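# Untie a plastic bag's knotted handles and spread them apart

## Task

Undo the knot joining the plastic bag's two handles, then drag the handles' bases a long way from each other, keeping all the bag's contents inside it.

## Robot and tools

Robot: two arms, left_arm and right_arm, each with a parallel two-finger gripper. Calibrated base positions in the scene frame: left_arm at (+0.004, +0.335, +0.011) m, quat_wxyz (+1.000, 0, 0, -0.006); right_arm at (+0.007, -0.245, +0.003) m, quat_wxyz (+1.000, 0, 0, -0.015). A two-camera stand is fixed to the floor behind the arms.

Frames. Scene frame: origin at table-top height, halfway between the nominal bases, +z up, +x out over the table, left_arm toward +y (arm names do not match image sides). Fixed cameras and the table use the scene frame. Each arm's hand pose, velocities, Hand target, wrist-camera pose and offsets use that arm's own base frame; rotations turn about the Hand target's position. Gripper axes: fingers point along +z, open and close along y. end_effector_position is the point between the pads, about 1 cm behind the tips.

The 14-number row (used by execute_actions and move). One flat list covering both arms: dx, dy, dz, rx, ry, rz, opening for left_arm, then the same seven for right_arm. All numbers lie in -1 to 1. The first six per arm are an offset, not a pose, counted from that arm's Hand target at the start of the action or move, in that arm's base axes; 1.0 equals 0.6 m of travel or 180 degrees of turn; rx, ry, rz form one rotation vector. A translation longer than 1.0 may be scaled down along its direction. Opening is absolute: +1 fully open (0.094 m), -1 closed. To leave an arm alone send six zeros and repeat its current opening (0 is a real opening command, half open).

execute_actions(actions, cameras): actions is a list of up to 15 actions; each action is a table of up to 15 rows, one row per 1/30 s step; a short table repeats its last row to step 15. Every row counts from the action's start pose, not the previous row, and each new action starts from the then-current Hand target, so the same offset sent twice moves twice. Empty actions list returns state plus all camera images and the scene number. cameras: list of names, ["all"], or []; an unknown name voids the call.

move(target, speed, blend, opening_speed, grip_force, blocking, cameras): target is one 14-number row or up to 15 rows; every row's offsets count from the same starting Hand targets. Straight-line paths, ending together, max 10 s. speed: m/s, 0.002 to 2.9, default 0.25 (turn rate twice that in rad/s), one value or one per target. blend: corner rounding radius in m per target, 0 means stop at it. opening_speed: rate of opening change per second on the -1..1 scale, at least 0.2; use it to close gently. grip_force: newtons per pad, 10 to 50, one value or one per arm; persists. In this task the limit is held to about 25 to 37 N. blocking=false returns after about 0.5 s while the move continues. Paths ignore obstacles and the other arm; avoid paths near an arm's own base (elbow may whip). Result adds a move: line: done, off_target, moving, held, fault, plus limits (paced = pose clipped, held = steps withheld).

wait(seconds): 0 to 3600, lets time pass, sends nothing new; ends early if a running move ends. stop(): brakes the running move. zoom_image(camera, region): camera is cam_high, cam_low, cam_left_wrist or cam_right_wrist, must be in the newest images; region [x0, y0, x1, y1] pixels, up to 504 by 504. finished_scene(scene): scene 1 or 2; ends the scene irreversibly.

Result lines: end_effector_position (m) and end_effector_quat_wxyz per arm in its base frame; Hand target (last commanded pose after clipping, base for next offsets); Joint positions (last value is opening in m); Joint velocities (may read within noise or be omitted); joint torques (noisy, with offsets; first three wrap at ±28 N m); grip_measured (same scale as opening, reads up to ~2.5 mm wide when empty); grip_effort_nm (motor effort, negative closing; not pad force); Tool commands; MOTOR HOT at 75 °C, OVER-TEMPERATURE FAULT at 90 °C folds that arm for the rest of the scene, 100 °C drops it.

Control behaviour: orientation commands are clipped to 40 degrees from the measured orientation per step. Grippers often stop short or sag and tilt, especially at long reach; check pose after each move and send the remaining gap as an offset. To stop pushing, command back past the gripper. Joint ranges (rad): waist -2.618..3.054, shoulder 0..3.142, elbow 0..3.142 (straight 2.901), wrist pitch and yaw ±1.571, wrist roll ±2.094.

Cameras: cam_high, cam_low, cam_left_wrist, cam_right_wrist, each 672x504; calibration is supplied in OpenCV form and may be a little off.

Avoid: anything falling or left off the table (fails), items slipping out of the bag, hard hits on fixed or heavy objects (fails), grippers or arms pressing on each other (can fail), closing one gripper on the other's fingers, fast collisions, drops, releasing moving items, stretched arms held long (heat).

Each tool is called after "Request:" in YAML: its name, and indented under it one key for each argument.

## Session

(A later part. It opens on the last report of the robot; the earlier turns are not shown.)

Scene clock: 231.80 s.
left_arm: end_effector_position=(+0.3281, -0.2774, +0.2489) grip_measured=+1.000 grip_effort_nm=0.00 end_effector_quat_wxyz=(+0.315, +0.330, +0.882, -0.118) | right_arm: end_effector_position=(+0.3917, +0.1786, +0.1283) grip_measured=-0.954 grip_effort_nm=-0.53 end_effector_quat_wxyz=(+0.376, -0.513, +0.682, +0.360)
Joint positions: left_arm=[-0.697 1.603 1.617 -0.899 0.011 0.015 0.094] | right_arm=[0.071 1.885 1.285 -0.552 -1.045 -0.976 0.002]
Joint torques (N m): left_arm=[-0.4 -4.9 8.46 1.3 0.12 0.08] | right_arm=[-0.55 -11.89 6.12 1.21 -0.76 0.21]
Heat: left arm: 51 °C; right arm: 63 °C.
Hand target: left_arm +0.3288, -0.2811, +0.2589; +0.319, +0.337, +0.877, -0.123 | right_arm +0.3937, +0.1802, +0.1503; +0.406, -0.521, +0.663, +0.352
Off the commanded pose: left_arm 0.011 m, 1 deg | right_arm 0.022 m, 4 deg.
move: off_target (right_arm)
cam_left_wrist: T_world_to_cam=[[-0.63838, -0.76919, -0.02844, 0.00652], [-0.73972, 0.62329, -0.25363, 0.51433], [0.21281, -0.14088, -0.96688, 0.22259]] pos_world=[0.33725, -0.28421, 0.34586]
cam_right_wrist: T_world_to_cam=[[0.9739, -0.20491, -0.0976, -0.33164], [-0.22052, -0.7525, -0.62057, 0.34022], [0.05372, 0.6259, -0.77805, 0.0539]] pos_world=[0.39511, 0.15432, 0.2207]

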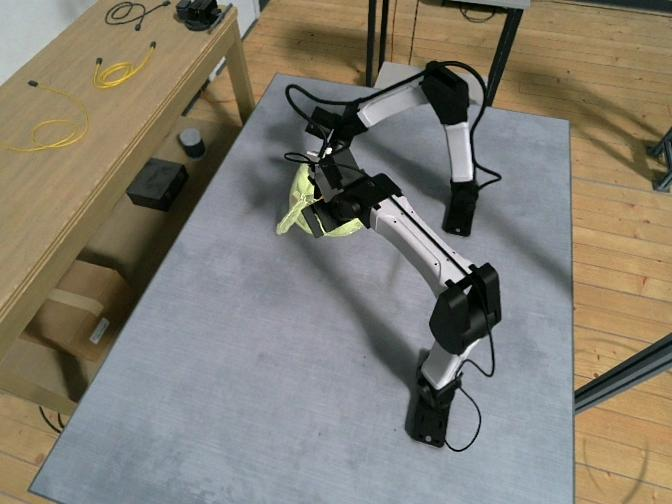

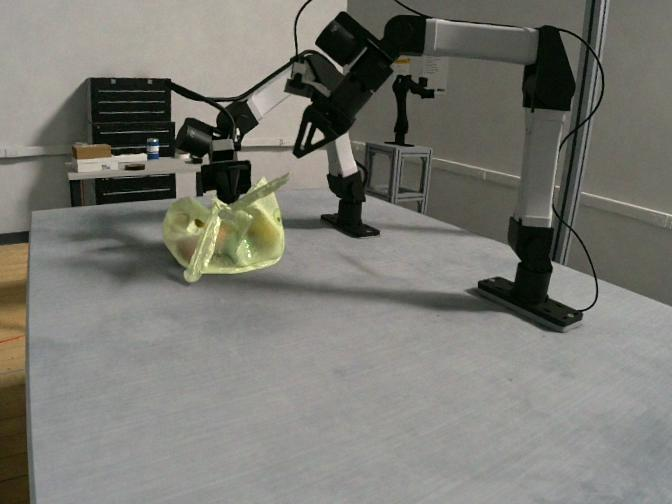

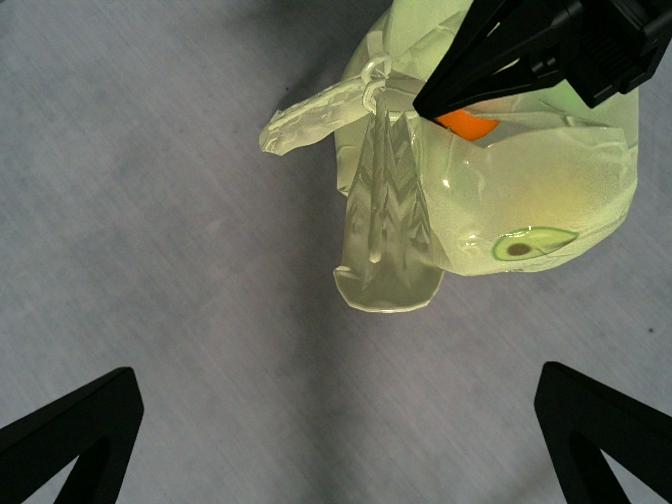

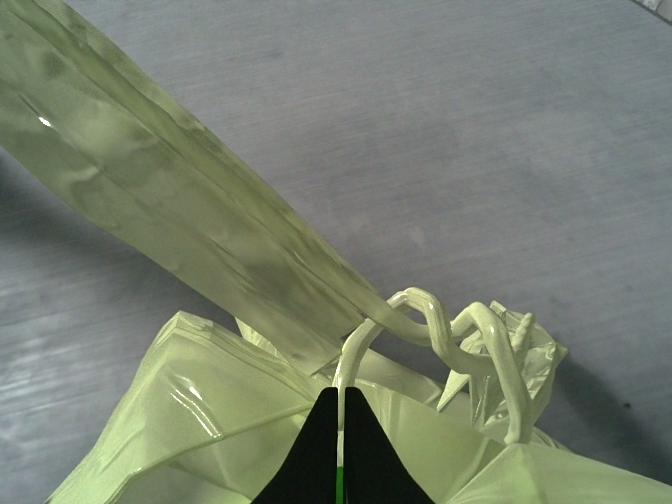

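Request:
move:
  target: [-0.133,0.24,0.067,0.0896,0.0667,-0.1221,1,-0.12,0.16,0.033,0,0,-0.194,-1]
  cameras: ["all"]
  speed: 0.1

Scene clock: 264.00 s.
left_arm: end_effector_position=(+0.2586, -0.1382, +0.2921) grip_measured=+1.000 grip_effort_nm=0.00 end_effector_quat_wxyz=(+0.204, +0.506, +0.834, -0.076) | right_arm: end_effector_position=(+0.3208, +0.2715, +0.1485) grip_measured=-0.954 grip_effort_nm=-0.53 end_effector_quat_wxyz=(+0.461, -0.305, +0.808, +0.204)
Joint positions: left_arm=[-0.36 1.463 1.822 -1.548 0.222 0.688 0.094] | right_arm=[0.66 1.399 0.739 0.142 -0.103 -0.002 0.002]
Joint torques (N m): left_arm=[0.57 -5.83 3.99 0.87 0.33 0.08] | right_arm=[0.47 -7.54 7.01 2.26 0.11 0.19]
Heat: left arm: 51 °C; right arm: 67 °C.
Hand target: left_arm +0.2491, -0.1371, +0.2991; +0.148, +0.524, +0.834, -0.092 | right_arm +0.3217, +0.2762, +0.1701; +0.493, -0.298, +0.789, +0.214
Off the commanded pose: left_arm 0.012 m, 7 deg | right_arm 0.022 m, 5 deg.
joint sent to its limit (left arm) — joint 4 (wrist pitch), lower limit. The joint targets are off in position and orientation.
move: off_target (left_arm, right_arm)
cam_left_wrist: T_world_to_cam=[[-0.86585, -0.48778, -0.1112, 0.19238], [-0.49049, 0.87144, -0.00347, 0.28387], [0.0986, 0.05154, -0.99379, 0.36265]] pos_world=[0.27005, -0.17222, 0.38277]
cam_right_wrist: T_world_to_cam=[[0.6881, -0.72444, -0.04138, -0.01722], [-0.59987, -0.53584, -0.59417, 0.46598], [0.40826, 0.43366, -0.80328, -0.04249]] pos_world=[0.30872, 0.25565, 0.24203]

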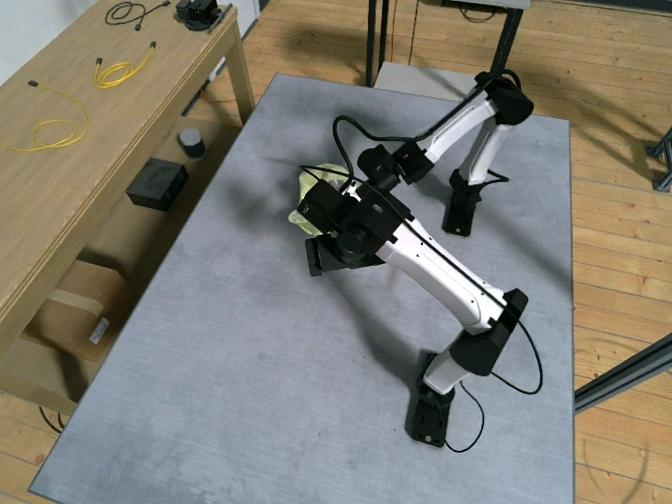

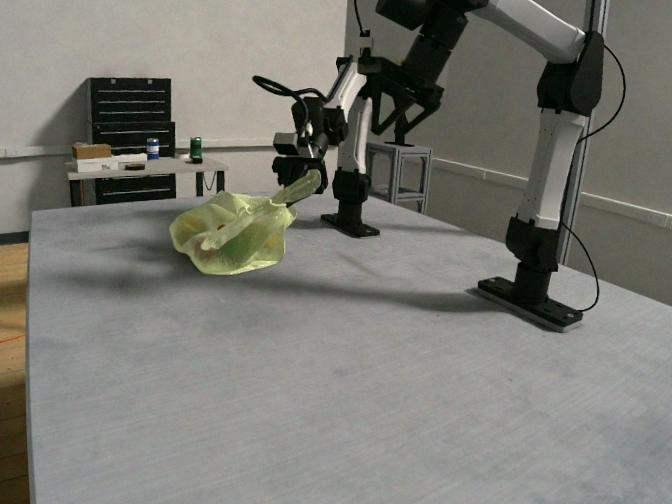

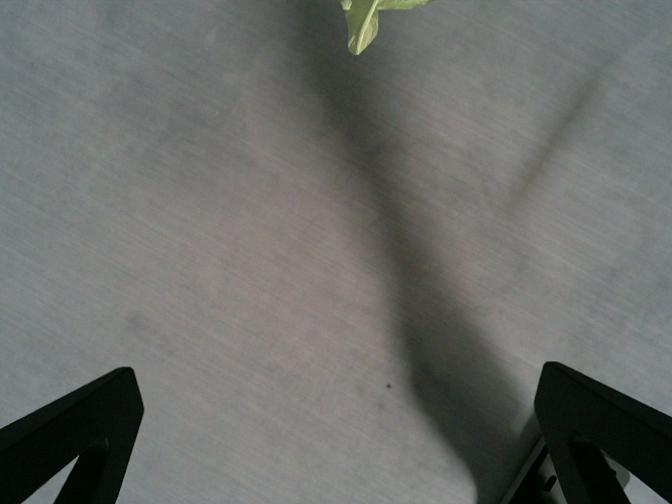

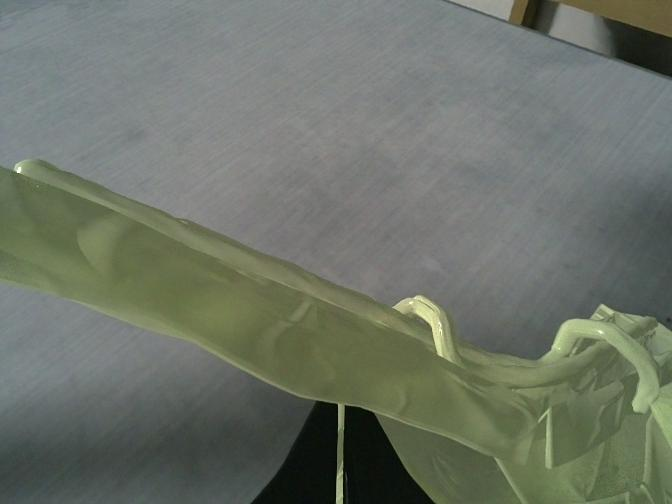

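Request:
move:
  target: [0,0,0,0,0,0,1,-0.1,0.05,0,0,0,0,-1]
  cameras: ["all"]
  speed: 0.08

Scene clock: 274.53 s.
left_arm: end_effector_position=(+0.2586, -0.1382, +0.2921) grip_measured=+1.000 grip_effort_nm=0.00 end_effector_quat_wxyz=(+0.204, +0.506, +0.834, -0.076) | right_arm: end_effector_position=(+0.2639, +0.3035, +0.1540) grip_measured=-0.954 grip_effort_nm=-0.53 end_effector_quat_wxyz=(+0.474, -0.306, +0.801, +0.201)
Joint positions: left_arm=[-0.36 1.463 1.822 -1.548 0.222 0.688 0.094] | right_arm=[0.91 1.31 0.673 0.143 0.126 0.104 0.002]
Joint torques (N m): left_arm=[0.55 -5.83 4.01 0.88 0.32 0.08] | right_arm=[0.51 -6.78 7.16 2.03 0.14 0.18]
Heat: left arm: 48 °C; right arm: 63 °C.
Hand target: left_arm +0.2491, -0.1371, +0.2991; +0.148, +0.523, +0.834, -0.092 | right_arm +0.2617, +0.3062, +0.1701; +0.493, -0.298, +0.789, +0.214
Off the commanded pose: left_arm 0.012 m, 7 deg | right_arm 0.016 m, 3 deg.
joint sent to its limit (left arm) — joint 4 (wrist pitch), lower limit. The joint targets are off in position and orientation.
move: off_target (right_arm)
cam_left_wrist: T_world_to_cam=[[-0.86585, -0.48778, -0.1112, 0.19238], [-0.49049, 0.87144, -0.00347, 0.28387], [0.0986, 0.05154, -0.99379, 0.36265]] pos_world=[0.27005, -0.17222, 0.38277]
cam_right_wrist: T_world_to_cam=[[0.6875, -0.72579, -0.02382, 0.04318], [-0.58282, -0.53192, -0.61431, 0.44971], [0.43319, 0.43622, -0.7887, -0.0383]] pos_world=[0.24901, 0.28726, 0.24708]

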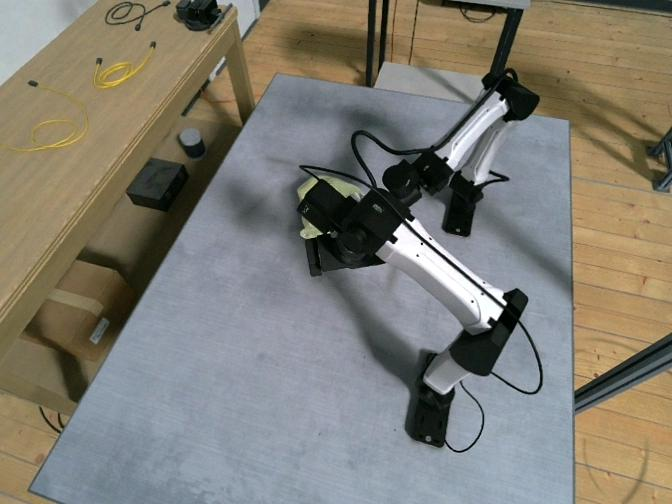

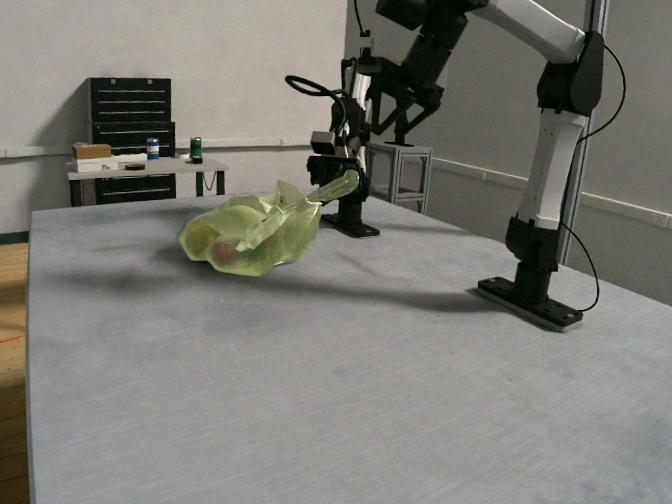

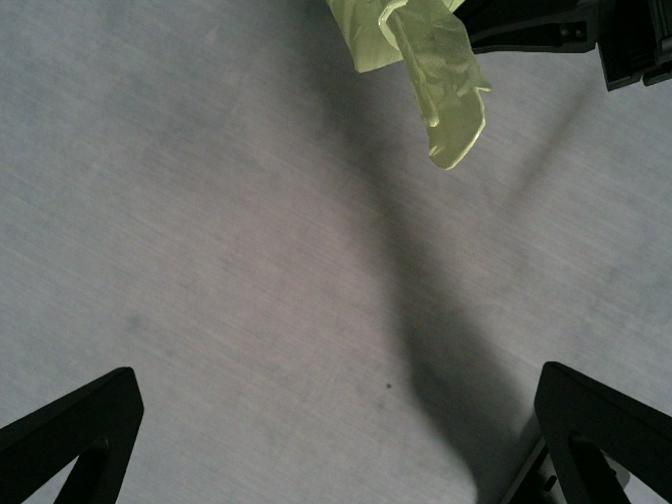

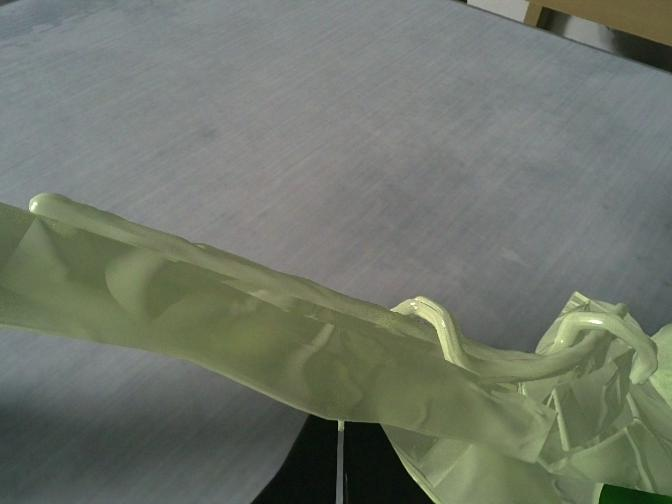

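Request:
move:
  target:
    - [0,0,0,0,0,0,1,0,0,0.015,0.0526,-0.0993,-0.0903,-1]
    - [0.1768,-0.2078,-0.0952,-0.0443,-0.006,-0.1948,1,0,0,0.015,0.0526,-0.0993,-0.0903,-1]
  cameras: ["all"]
  speed: 0.12

Scene clock: 297.60 s.
left_arm: end_effector_position=(+0.3551, -0.2570, +0.2338) grip_measured=+1.000 grip_effort_nm=0.00 end_effector_quat_wxyz=(+0.192, +0.724, +0.642, -0.165) | right_arm: end_effector_position=(+0.2649, +0.3012, +0.1689) grip_measured=-0.954 grip_effort_nm=-0.53 end_effector_quat_wxyz=(+0.642, -0.179, +0.731, +0.142)
Joint positions: left_arm=[-0.452 2.086 2.315 -1.551 0.453 1.181 0.094] | right_arm=[1.115 1.466 0.479 0.817 0.651 0.08 0.002]
Joint torques (N m): left_arm=[-0.65 -7.49 7.08 0.63 0.51 0.09] | right_arm=[0.68 -4.11 6.08 2.35 0.11 -0.02]
Heat: left arm: 44 °C; right arm: 56 °C.
Hand target: left_arm +0.3551, -0.2618, +0.2419; +0.156, +0.740, +0.628, -0.184 | right_arm +0.2617, +0.3062, +0.1791; +0.657, -0.172, +0.717, +0.158
Off the commanded pose: left_arm 0.009 m, 5 deg | right_arm 0.012 m, 3 deg.
joint sent to its limit (left arm) — joint 4 (wrist pitch), lower limit. The joint targets are off in position and orientation.
move: off_target (left_arm, right_arm)
cam_left_wrist: T_world_to_cam=[[-0.99175, 0.08349, -0.09729, 0.39979], [0.09132, 0.99268, -0.07905, 0.27674], [0.08998, -0.08728, -0.99211, 0.26842]] pos_world=[0.34707, -0.28466, 0.32707]
cam_right_wrist: T_world_to_cam=[[0.44946, -0.89267, 0.03342, 0.14478], [-0.45706, -0.26196, -0.84998, 0.38333], [0.76751, 0.36676, -0.52575, -0.13809]] pos_world=[0.21612, 0.28031, 0.24838]

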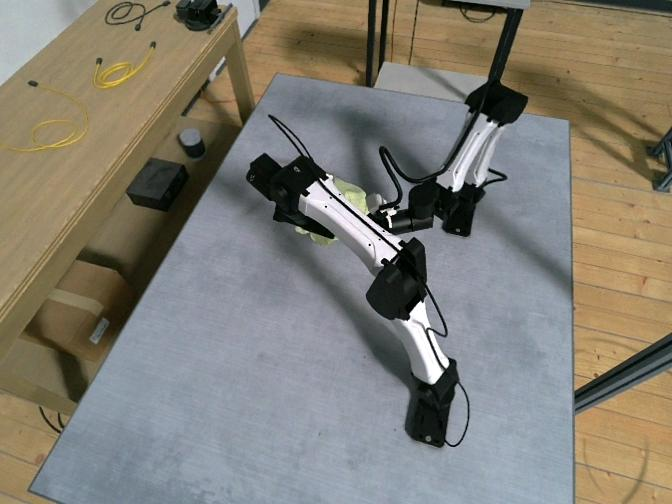

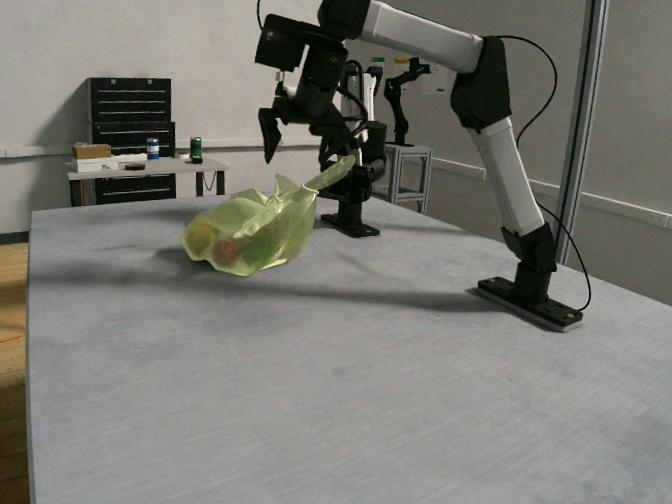

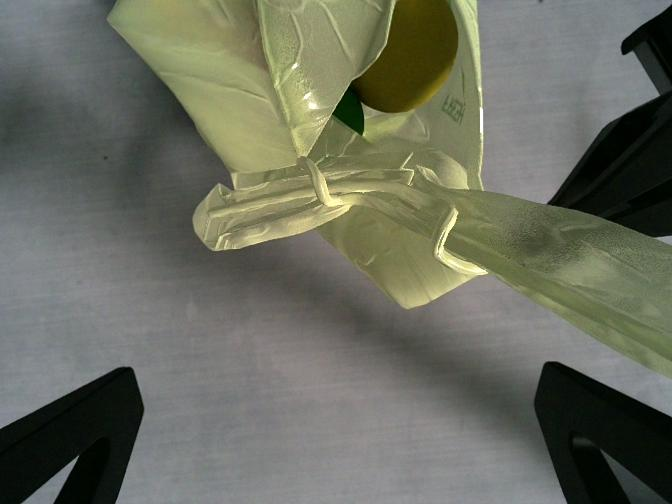

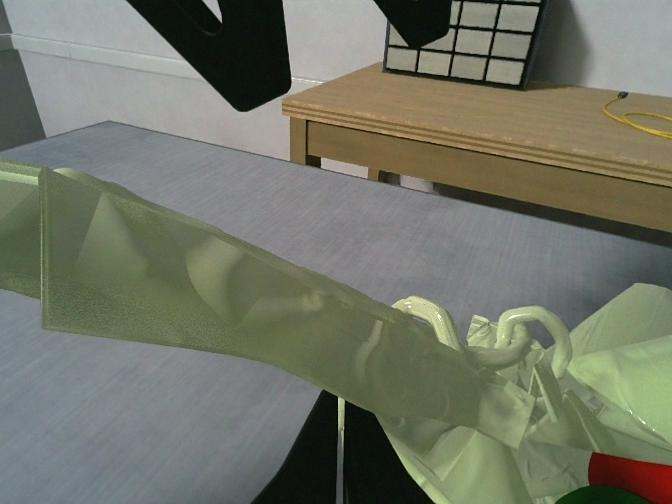

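Request:
zoom_image:
  camera: "cam_left_wrist"
  region: [180, 100, 380, 260]

Request:
zoom_image:
  camera: "cam_right_wrist"
  region: [360, 270, 672, 504]

Scaled by 2.520 from the camera's image (finer frame: 960x720).

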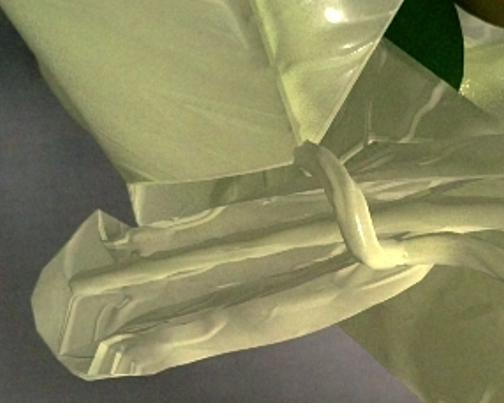

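Scaled by 1.615 from the camera's image (finer frame: 960x720).

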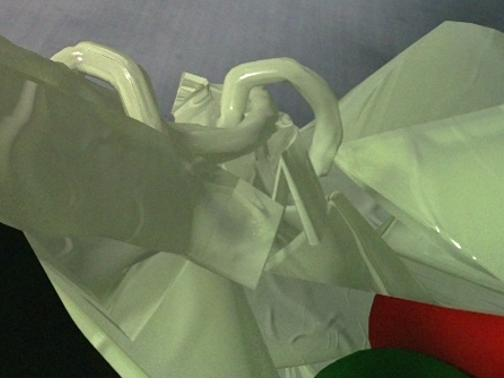

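Request:
move:
  target: [0.0305,-0.1143,-0.1063,0,0,0,-0.4,0,0,0,0,0,0,-1]
  cameras: ["cam_left_wrist","cam_right_wrist"]
  speed: 0.1

Request:
zoom_image:
  camera: "cam_left_wrist"
  region: [200, 150, 480, 400]

Scene clock: 324.07 s.
left_arm: end_effector_position=(+0.3713, -0.3293, +0.1727) grip_measured=-0.399 grip_effort_nm=-0.07 end_effector_quat_wxyz=(+0.158, +0.740, +0.626, -0.188) | right_arm: end_effector_position=(+0.2649, +0.3012, +0.1690) grip_measured=-0.954 grip_effort_nm=-0.53 end_effector_quat_wxyz=(+0.643, -0.179, +0.731, +0.142)
Joint positions: left_arm=[-0.572 2.393 2.582 -1.551 0.453 1.118 0.028] | right_arm=[1.115 1.466 0.479 0.818 0.651 0.08 0.002]
Joint torques (N m): left_arm=[-0.43 -9.46 7.09 0.56 0.22 -0.21] | right_arm=[0.64 -4.1 6.08 2.35 0.11 -0.01]
Heat: left arm: 45 °C; right arm: 52 °C.
Hand target: left_arm +0.3734, -0.3303, +0.1781; +0.156, +0.740, +0.628, -0.184 | right_arm +0.2617, +0.3062, +0.1791; +0.657, -0.172, +0.717, +0.158
Off the commanded pose: left_arm 0.006 m, 0 deg | right_arm 0.012 m, 3 deg.
joint sent to its limit (left arm) — joint 4 (wrist pitch), lower limit. The joint targets are off in position, not in orientation.
move: done
cam_left_wrist: T_world_to_cam=[[-0.9883, 0.14944, -0.03068, 0.4248], [0.15117, 0.98635, -0.06531, 0.31558], [0.0205, -0.06919, -0.99739, 0.23259]] pos_world=[0.36736, -0.35866, 0.26563]
cam_right_wrist: T_world_to_cam=[[0.44947, -0.89268, 0.0332, 0.14483], [-0.45688, -0.26166, -0.85018, 0.38334], [0.76762, 0.36696, -0.52545, -0.13819]] pos_world=[0.21612, 0.28031, 0.24848]

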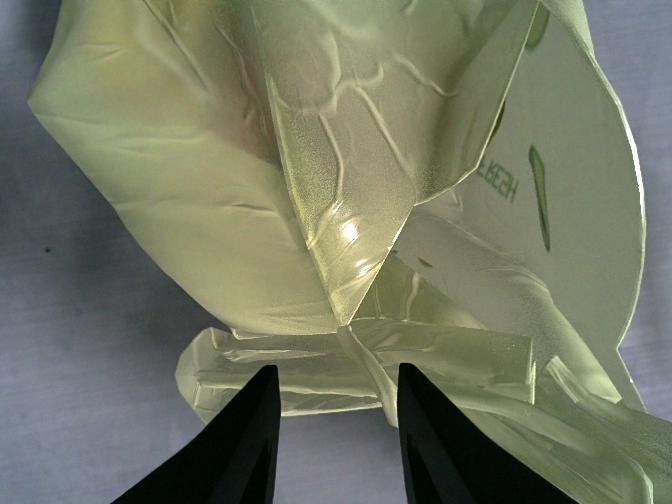

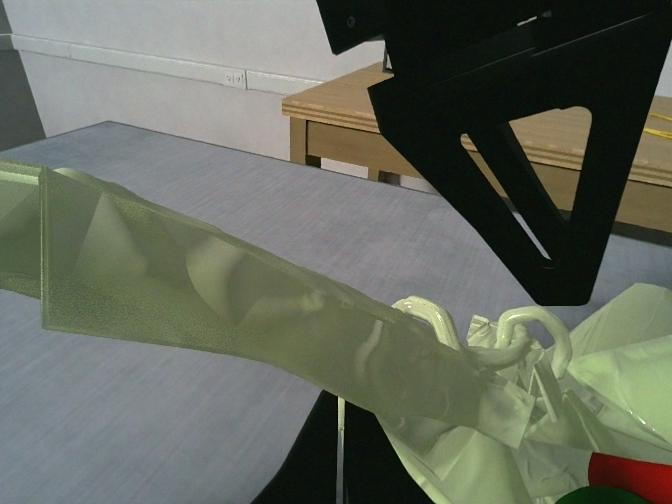

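Scaled by 1.800 from the camera's image (finer frame: 960x720).

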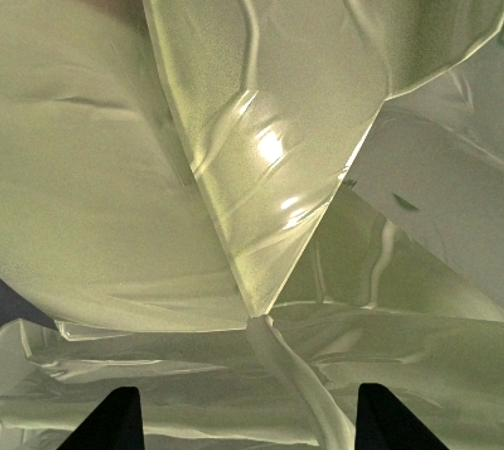

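Request:
move:
  target: [-0.0055,-0.028,-0.085,0,0,0,-0.4,0,0,0,0,0,0,-1]
  cameras: ["cam_left_wrist","cam_right_wrist"]
  speed: 0.08

Request:
zoom_image:
  camera: "cam_left_wrist"
  region: [200, 254, 480, 504]

Request:
zoom_image:
  camera: "cam_right_wrist"
  region: [420, 250, 672, 450]

Scene clock: 333.77 s.
left_arm: end_effector_position=(+0.3696, -0.3418, +0.1027) grip_measured=-0.399 grip_effort_nm=-0.07 end_effector_quat_wxyz=(+0.126, +0.736, +0.635, -0.199) | right_arm: end_effector_position=(+0.2650, +0.3011, +0.1690) grip_measured=-0.954 grip_effort_nm=-0.53 end_effector_quat_wxyz=(+0.643, -0.179, +0.731, +0.142)
Joint positions: left_arm=[-0.595 2.393 2.301 -1.327 0.453 1.089 0.028] | right_arm=[1.115 1.466 0.479 0.818 0.651 0.08 0.002]
Joint torques (N m): left_arm=[-0.65 -14.69 4.41 0.78 0.15 -0.19] | right_arm=[0.66 -4.1 6.09 2.35 0.11 -0.01]
Heat: left arm: 45 °C; right arm: 53 °C.
Hand target: left_arm +0.3701, -0.3471, +0.1271; +0.156, +0.740, +0.628, -0.184 | right_arm +0.2617, +0.3062, +0.1791; +0.657, -0.172, +0.717, +0.158
Off the commanded pose: left_arm 0.025 m, 4 deg | right_arm 0.012 m, 3 deg.
move: off_target (left_arm)
cam_left_wrist: T_world_to_cam=[[-0.98862, 0.1464, 0.03448, 0.41532], [0.14499, 0.98861, -0.04037, 0.32406], [-0.04, -0.03491, -0.99859, 0.19622]] pos_world=[0.37146, -0.37432, 0.1947]
cam_right_wrist: T_world_to_cam=[[0.44881, -0.89301, 0.0333, 0.14504], [-0.45703, -0.2614, -0.85017, 0.3833], [0.76791, 0.36635, -0.52545, -0.13809]] pos_world=[0.21612, 0.2803, 0.24848]

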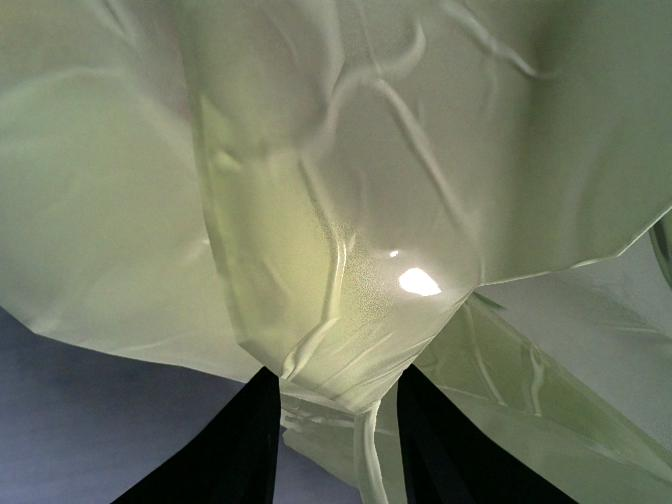

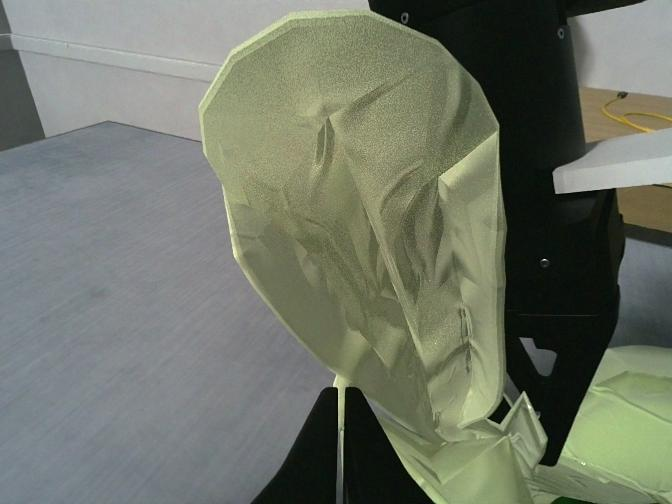

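Scaled by 1.800 from the camera's image (finer frame: 960x720).

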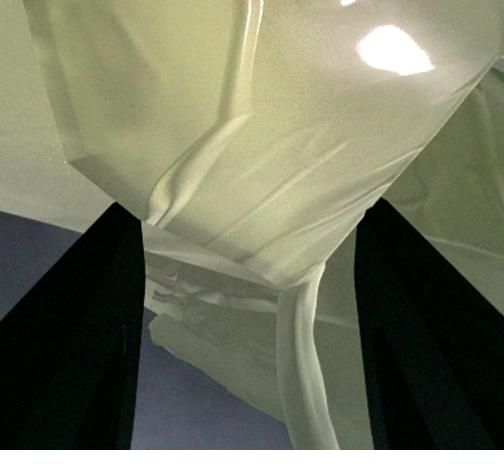

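Scaled by 2.000 from the camera's image (finer frame: 960x720).

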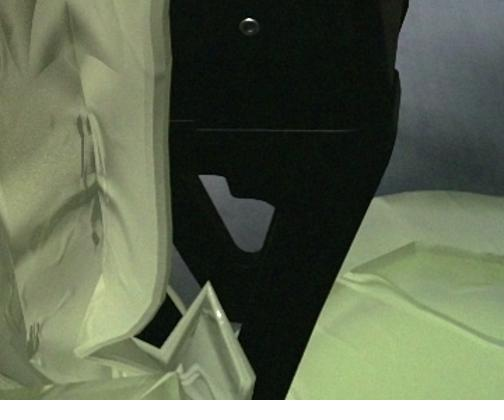

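Request:
move:
  target: [-0.003,0,0,0,0,0,-1,0,0,0,0,0,0,-1]
  cameras: ["cam_left_wrist","cam_right_wrist"]
  speed: 0.08
  opening_speed: 0.5

Request:
zoom_image:
  camera: "cam_left_wrist"
  region: [200, 254, 480, 504]

Scene clock: 342.70 s.
left_arm: end_effector_position=(+0.3684, -0.3409, +0.0974) grip_measured=-0.925 grip_effort_nm=-0.56 end_effector_quat_wxyz=(+0.121, +0.735, +0.637, -0.200) | right_arm: end_effector_position=(+0.2650, +0.3011, +0.1694) grip_measured=-0.954 grip_effort_nm=-0.53 end_effector_quat_wxyz=(+0.643, -0.179, +0.731, +0.142)
Joint positions: left_arm=[-0.595 2.393 2.281 -1.317 0.453 1.086 0.004] | right_arm=[1.115 1.466 0.479 0.819 0.651 0.08 0.002]
Joint torques (N m): left_arm=[-0.83 -15.49 4.45 0.76 0.14 -0.19] | right_arm=[0.66 -4.08 6.08 2.33 0.1 -0.01]
Heat: left arm: 52 °C; right arm: 54 °C.
Hand target: left_arm +0.3683, -0.3471, +0.1271; +0.156, +0.740, +0.628, -0.184 | right_arm +0.2617, +0.3062, +0.1791; +0.657, -0.172, +0.717, +0.158
Off the commanded pose: left_arm 0.030 m, 5 deg | right_arm 0.011 m, 3 deg.
move: off_target (left_arm)
cam_left_wrist: T_world_to_cam=[[-0.98861, 0.14383, 0.04436, 0.41225], [0.1423, 0.98917, -0.03596, 0.32397], [-0.04906, -0.02924, -0.99837, 0.19606]] pos_world=[0.37107, -0.37402, 0.1891]
cam_right_wrist: T_world_to_cam=[[0.44875, -0.89306, 0.03258, 0.1452], [-0.45612, -0.26024, -0.85101, 0.38318], [0.76849, 0.36703, -0.52413, -0.13846]] pos_world=[0.21602, 0.28021, 0.24879]

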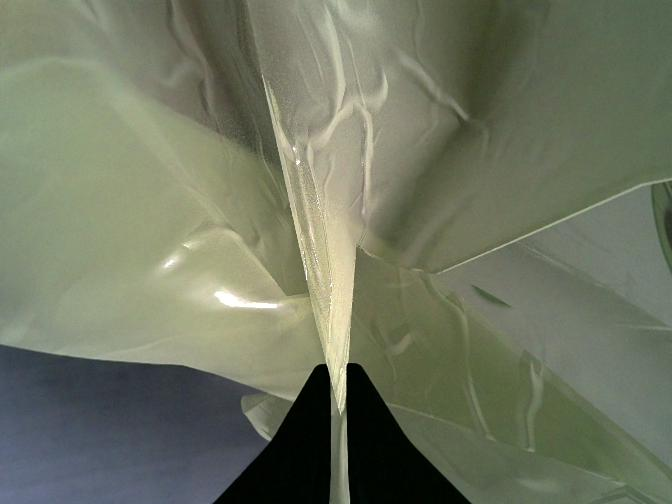

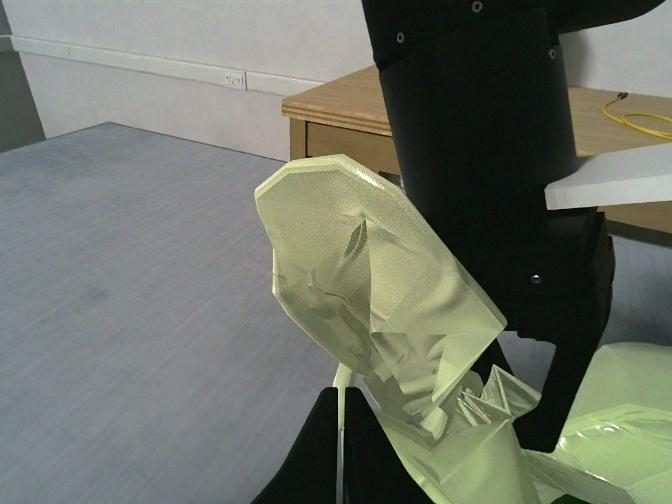

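Scaled by 1.800 from the camera's image (finer frame: 960x720).

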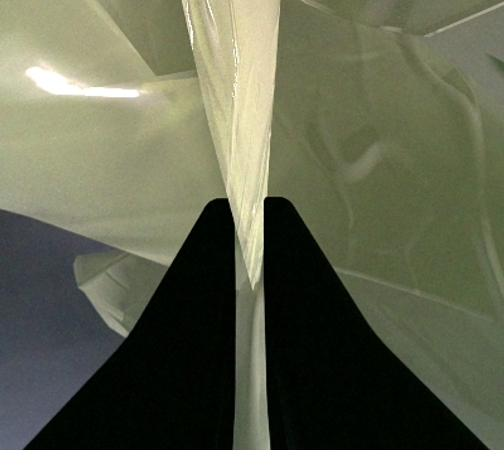

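Request:
move:
  target: [0.1,-0.06,0.03,0,0,0,-1,-0.08,0.05,0,0,0,0,-1]
  cameras: ["all"]
  speed: 0.06

Request:
zoom_image:
  camera: "cam_left_wrist"
  region: [336, 200, 672, 504]

Request:
zoom_image:
  camera: "cam_low"
  region: [150, 120, 390, 290]

Scene clock: 351.00 s.
left_arm: end_effector_position=(+0.4126, -0.3769, +0.1396) grip_measured=-0.925 grip_effort_nm=-0.56 end_effector_quat_wxyz=(+0.210, +0.722, +0.634, -0.182) | right_arm: end_effector_position=(+0.2180, +0.3224, +0.1624) grip_measured=-0.954 grip_effort_nm=-0.53 end_effector_quat_wxyz=(+0.648, -0.187, +0.728, +0.127)
Joint positions: left_arm=[-0.604 2.617 2.83 -1.437 0.452 1.016 0.004] | right_arm=[1.325 1.511 0.49 0.819 0.871 0.097 0.002]
Joint torques (N m): left_arm=[-0.02 -9.83 7.25 1.38 0.2 -0.23] | right_arm=[1.03 -4.3 9.39 1.98 0.06 0.21]
Heat: left arm: 55 °C; right arm: 53 °C.
Hand target: left_arm +0.4282, -0.3831, +0.1451; +0.156, +0.740, +0.628, -0.185 | right_arm +0.2137, +0.3362, +0.1791; +0.657, -0.172, +0.717, +0.158
Off the commanded pose: left_arm 0.018 m, 7 deg | right_arm 0.022 m, 4 deg.
elbow stopped short (left arm): the move would have taken joint 3 (elbow) straighter than the controller allows.
move: off_target (left_arm, right_arm)
cam_left_wrist: T_world_to_cam=[[-0.99063, 0.08905, -0.10354, 0.46013], [0.10216, 0.98636, -0.12909, 0.38327], [0.09063, -0.13846, -0.98621, 0.13891]] pos_world=[0.40408, -0.39978, 0.23411]
cam_right_wrist: T_world_to_cam=[[0.44058, -0.89513, 0.06807, 0.18223], [-0.44224, -0.2824, -0.85128, 0.36555], [0.78122, 0.34495, -0.52028, -0.11008]] pos_world=[0.16737, 0.30433, 0.24151]

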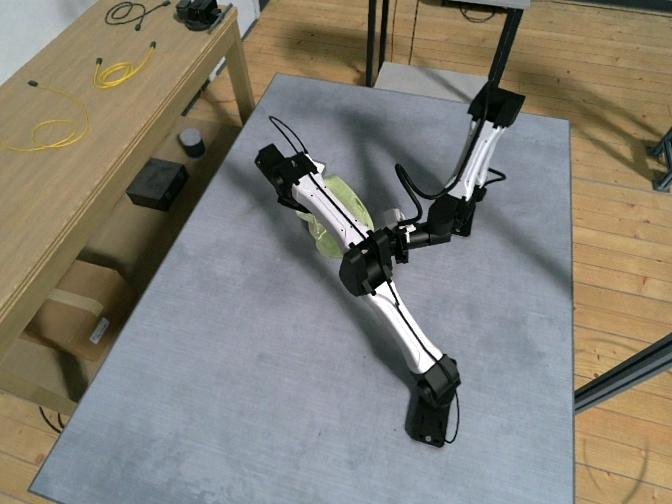

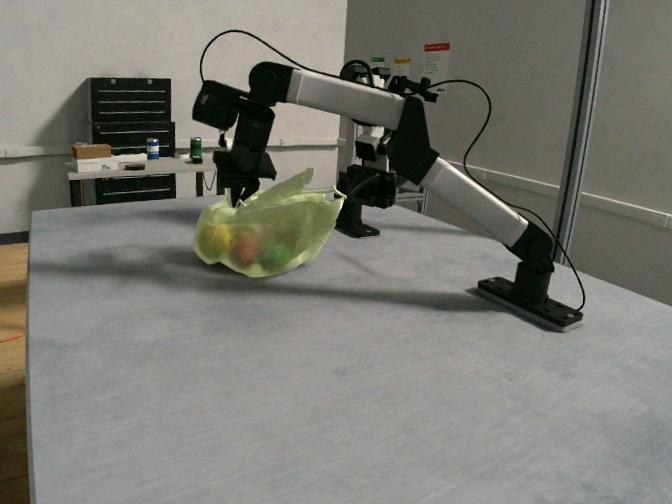

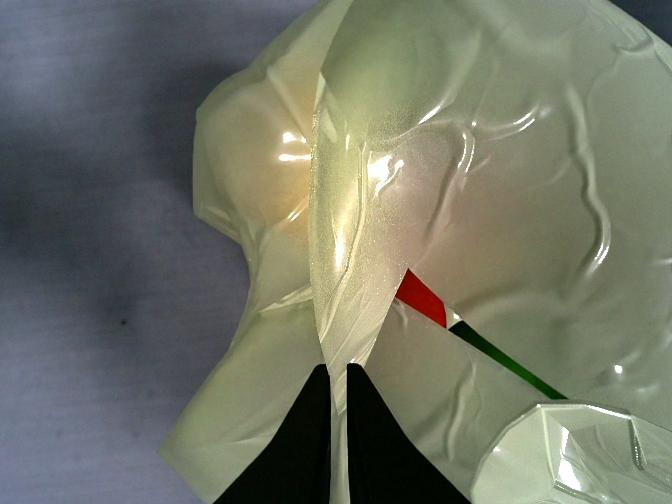

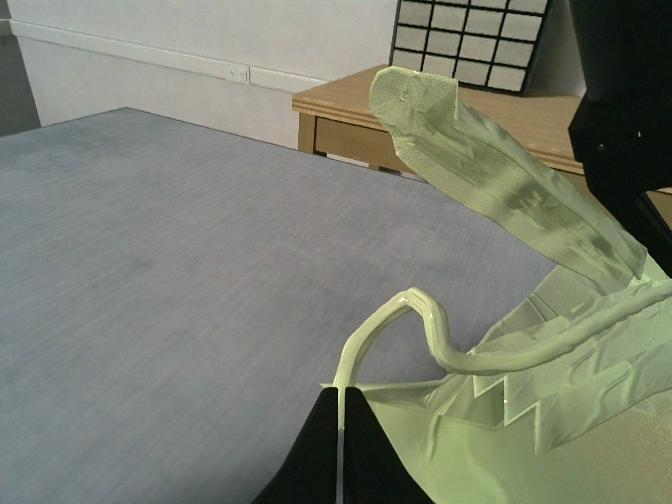

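Scaled by 1.500 from the camera's image (finer frame: 960x720).

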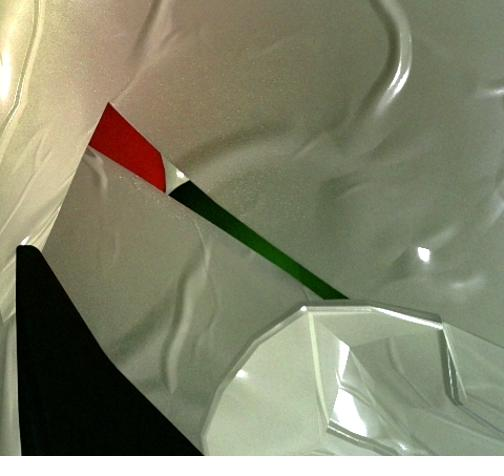

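Scaled by 2.100 from the camera's image (finer frame: 960x720).

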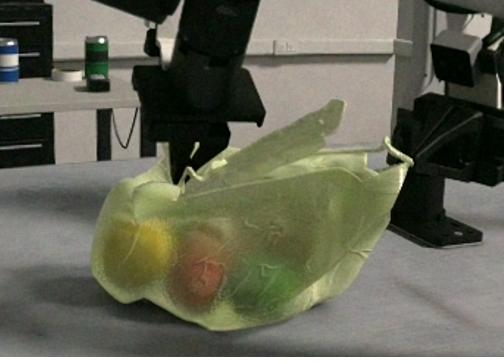

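Request:
move:
  target: [0.01,-0.085,0.0,-0.093,0.015,0,-1,-0.1,-0.02,0.05,0,0,0,-1]
  cameras: ["all"]
  speed: 0.06

Request:
zoom_image:
  camera: "cam_low"
  region: [150, 120, 390, 290]

Request:
zoom_image:
  camera: "cam_high"
  region: [260, 140, 460, 290]

Scene clock: 362.13 s.
left_arm: end_effector_position=(+0.4312, -0.4233, +0.1362) grip_measured=-0.928 grip_effort_nm=-0.56 end_effector_quat_wxyz=(+0.281, +0.682, +0.616, -0.277) | right_arm: end_effector_position=(+0.1537, +0.3226, +0.1973) grip_measured=-0.986 grip_effort_nm=-0.53 end_effector_quat_wxyz=(+0.657, -0.180, +0.716, +0.150)
Joint positions: left_arm=[-0.598 2.693 2.83 -1.202 0.664 0.898 0.003] | right_arm=[1.574 1.357 0.512 0.645 1.095 0.158 0.001]
Joint velocities: left_arm=[within noise] | right_arm=[-0.007 -0.007 0.027 0.022 0.168 -0.022 0]
Joint torques (N m): left_arm=[-0.47 -10.58 7.56 1.44 0.54 -0.2] | right_arm=[0.29 -6 9.37 1.18 0.1 0.21]
Heat: left arm: 56 °C; right arm: 51 °C.
Hand target: left_arm +0.4342, -0.4341, +0.1451; +0.247, +0.705, +0.598, -0.291 | right_arm +0.1537, +0.3242, +0.2091; +0.657, -0.172, +0.717, +0.158
Off the commanded pose: left_arm 0.014 m, 5 deg | right_arm 0.012 m, 1 deg.
elbow stopped short (left arm): the move would have taken joint 3 (elbow) straighter than the controller allows.
move: off_target (left_arm, right_arm)
cam_left_wrist: T_world_to_cam=[[-0.99608, 0.05754, -0.06726, 0.46638], [0.07853, 0.92512, -0.37145, 0.44396], [0.04085, -0.37528, -0.92601, 0.04039]] pos_world=[0.42804, -0.4224, 0.23368]
cam_right_wrist: T_world_to_cam=[[0.45964, -0.88752, 0.03212, 0.21002], [-0.42114, -0.24966, -0.87196, 0.35707], [0.7819, 0.38726, -0.48853, -0.06181]] pos_world=[0.10218, 0.29948, 0.27441]

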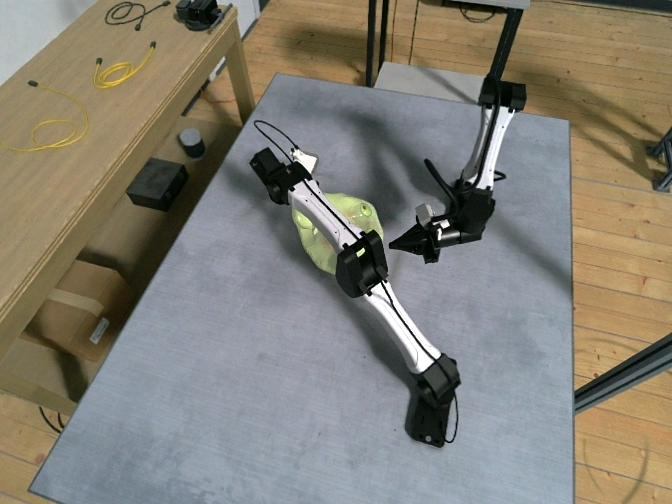

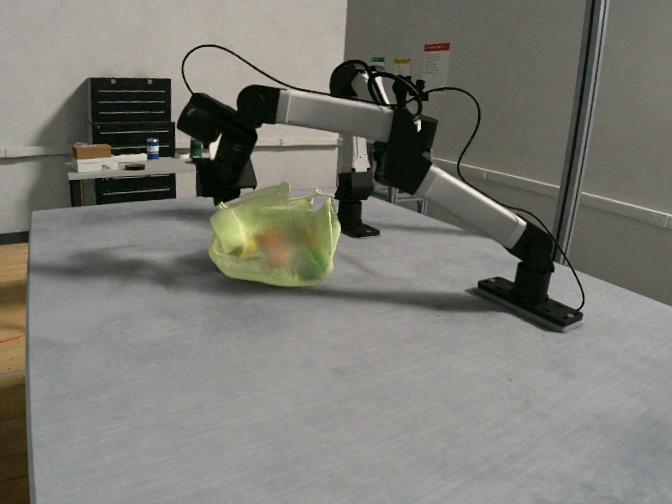

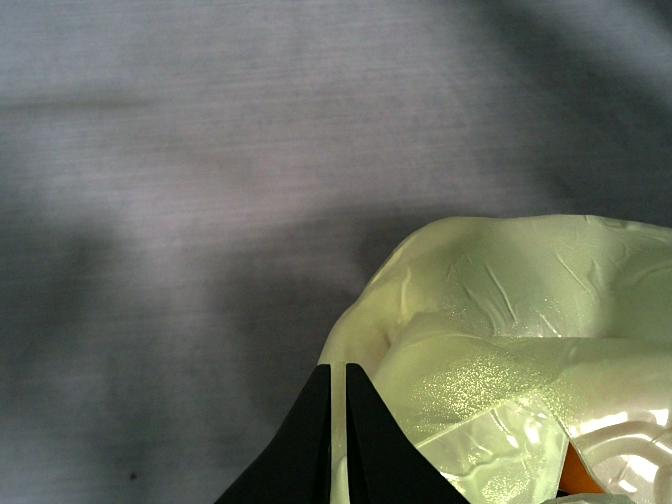

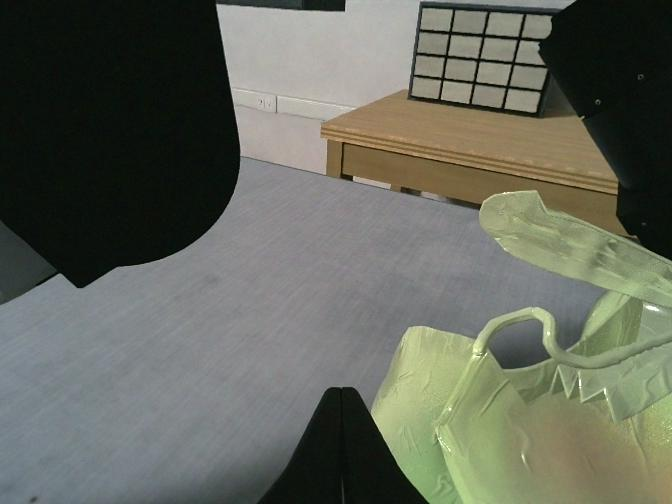

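Scaled by 2.100 from the camera's image (finer frame: 960x720).

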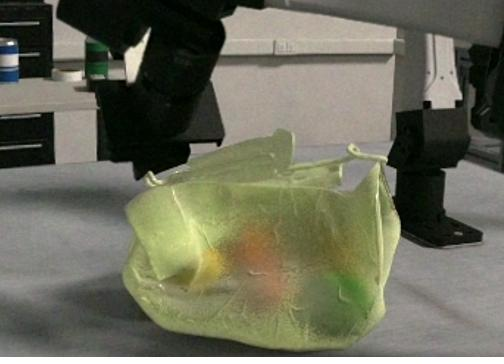

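Scaled by 2.520 from the camera's image (finer frame: 960x720).

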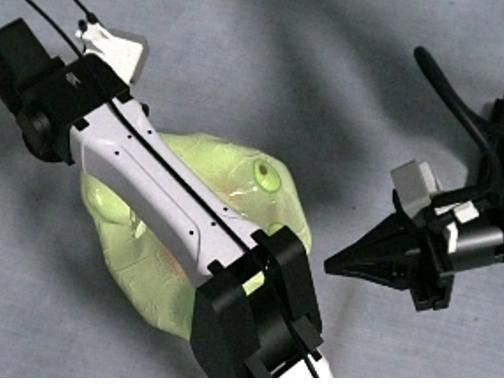

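Request:
zoom_image:
  camera: "cam_right_wrist"
  region: [336, 170, 672, 504]

Request:
zoom_image:
  camera: "cam_left_wrist"
  region: [250, 200, 672, 504]

Scaled by 1.500 from the camera's image (finer frame: 960x720).

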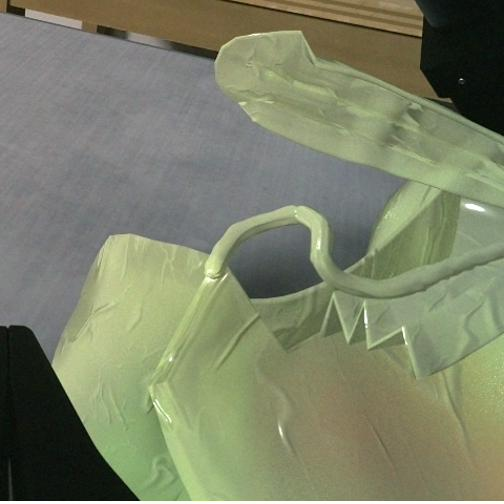

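Scaled by 1.194 from the camera's image (finer frame: 960x720).

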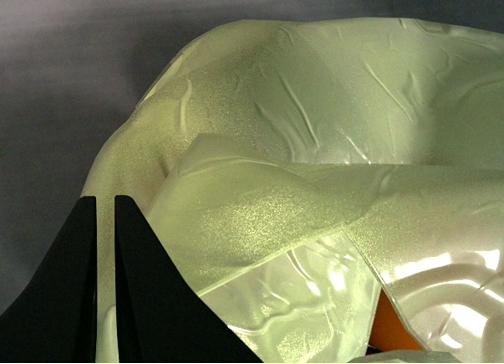

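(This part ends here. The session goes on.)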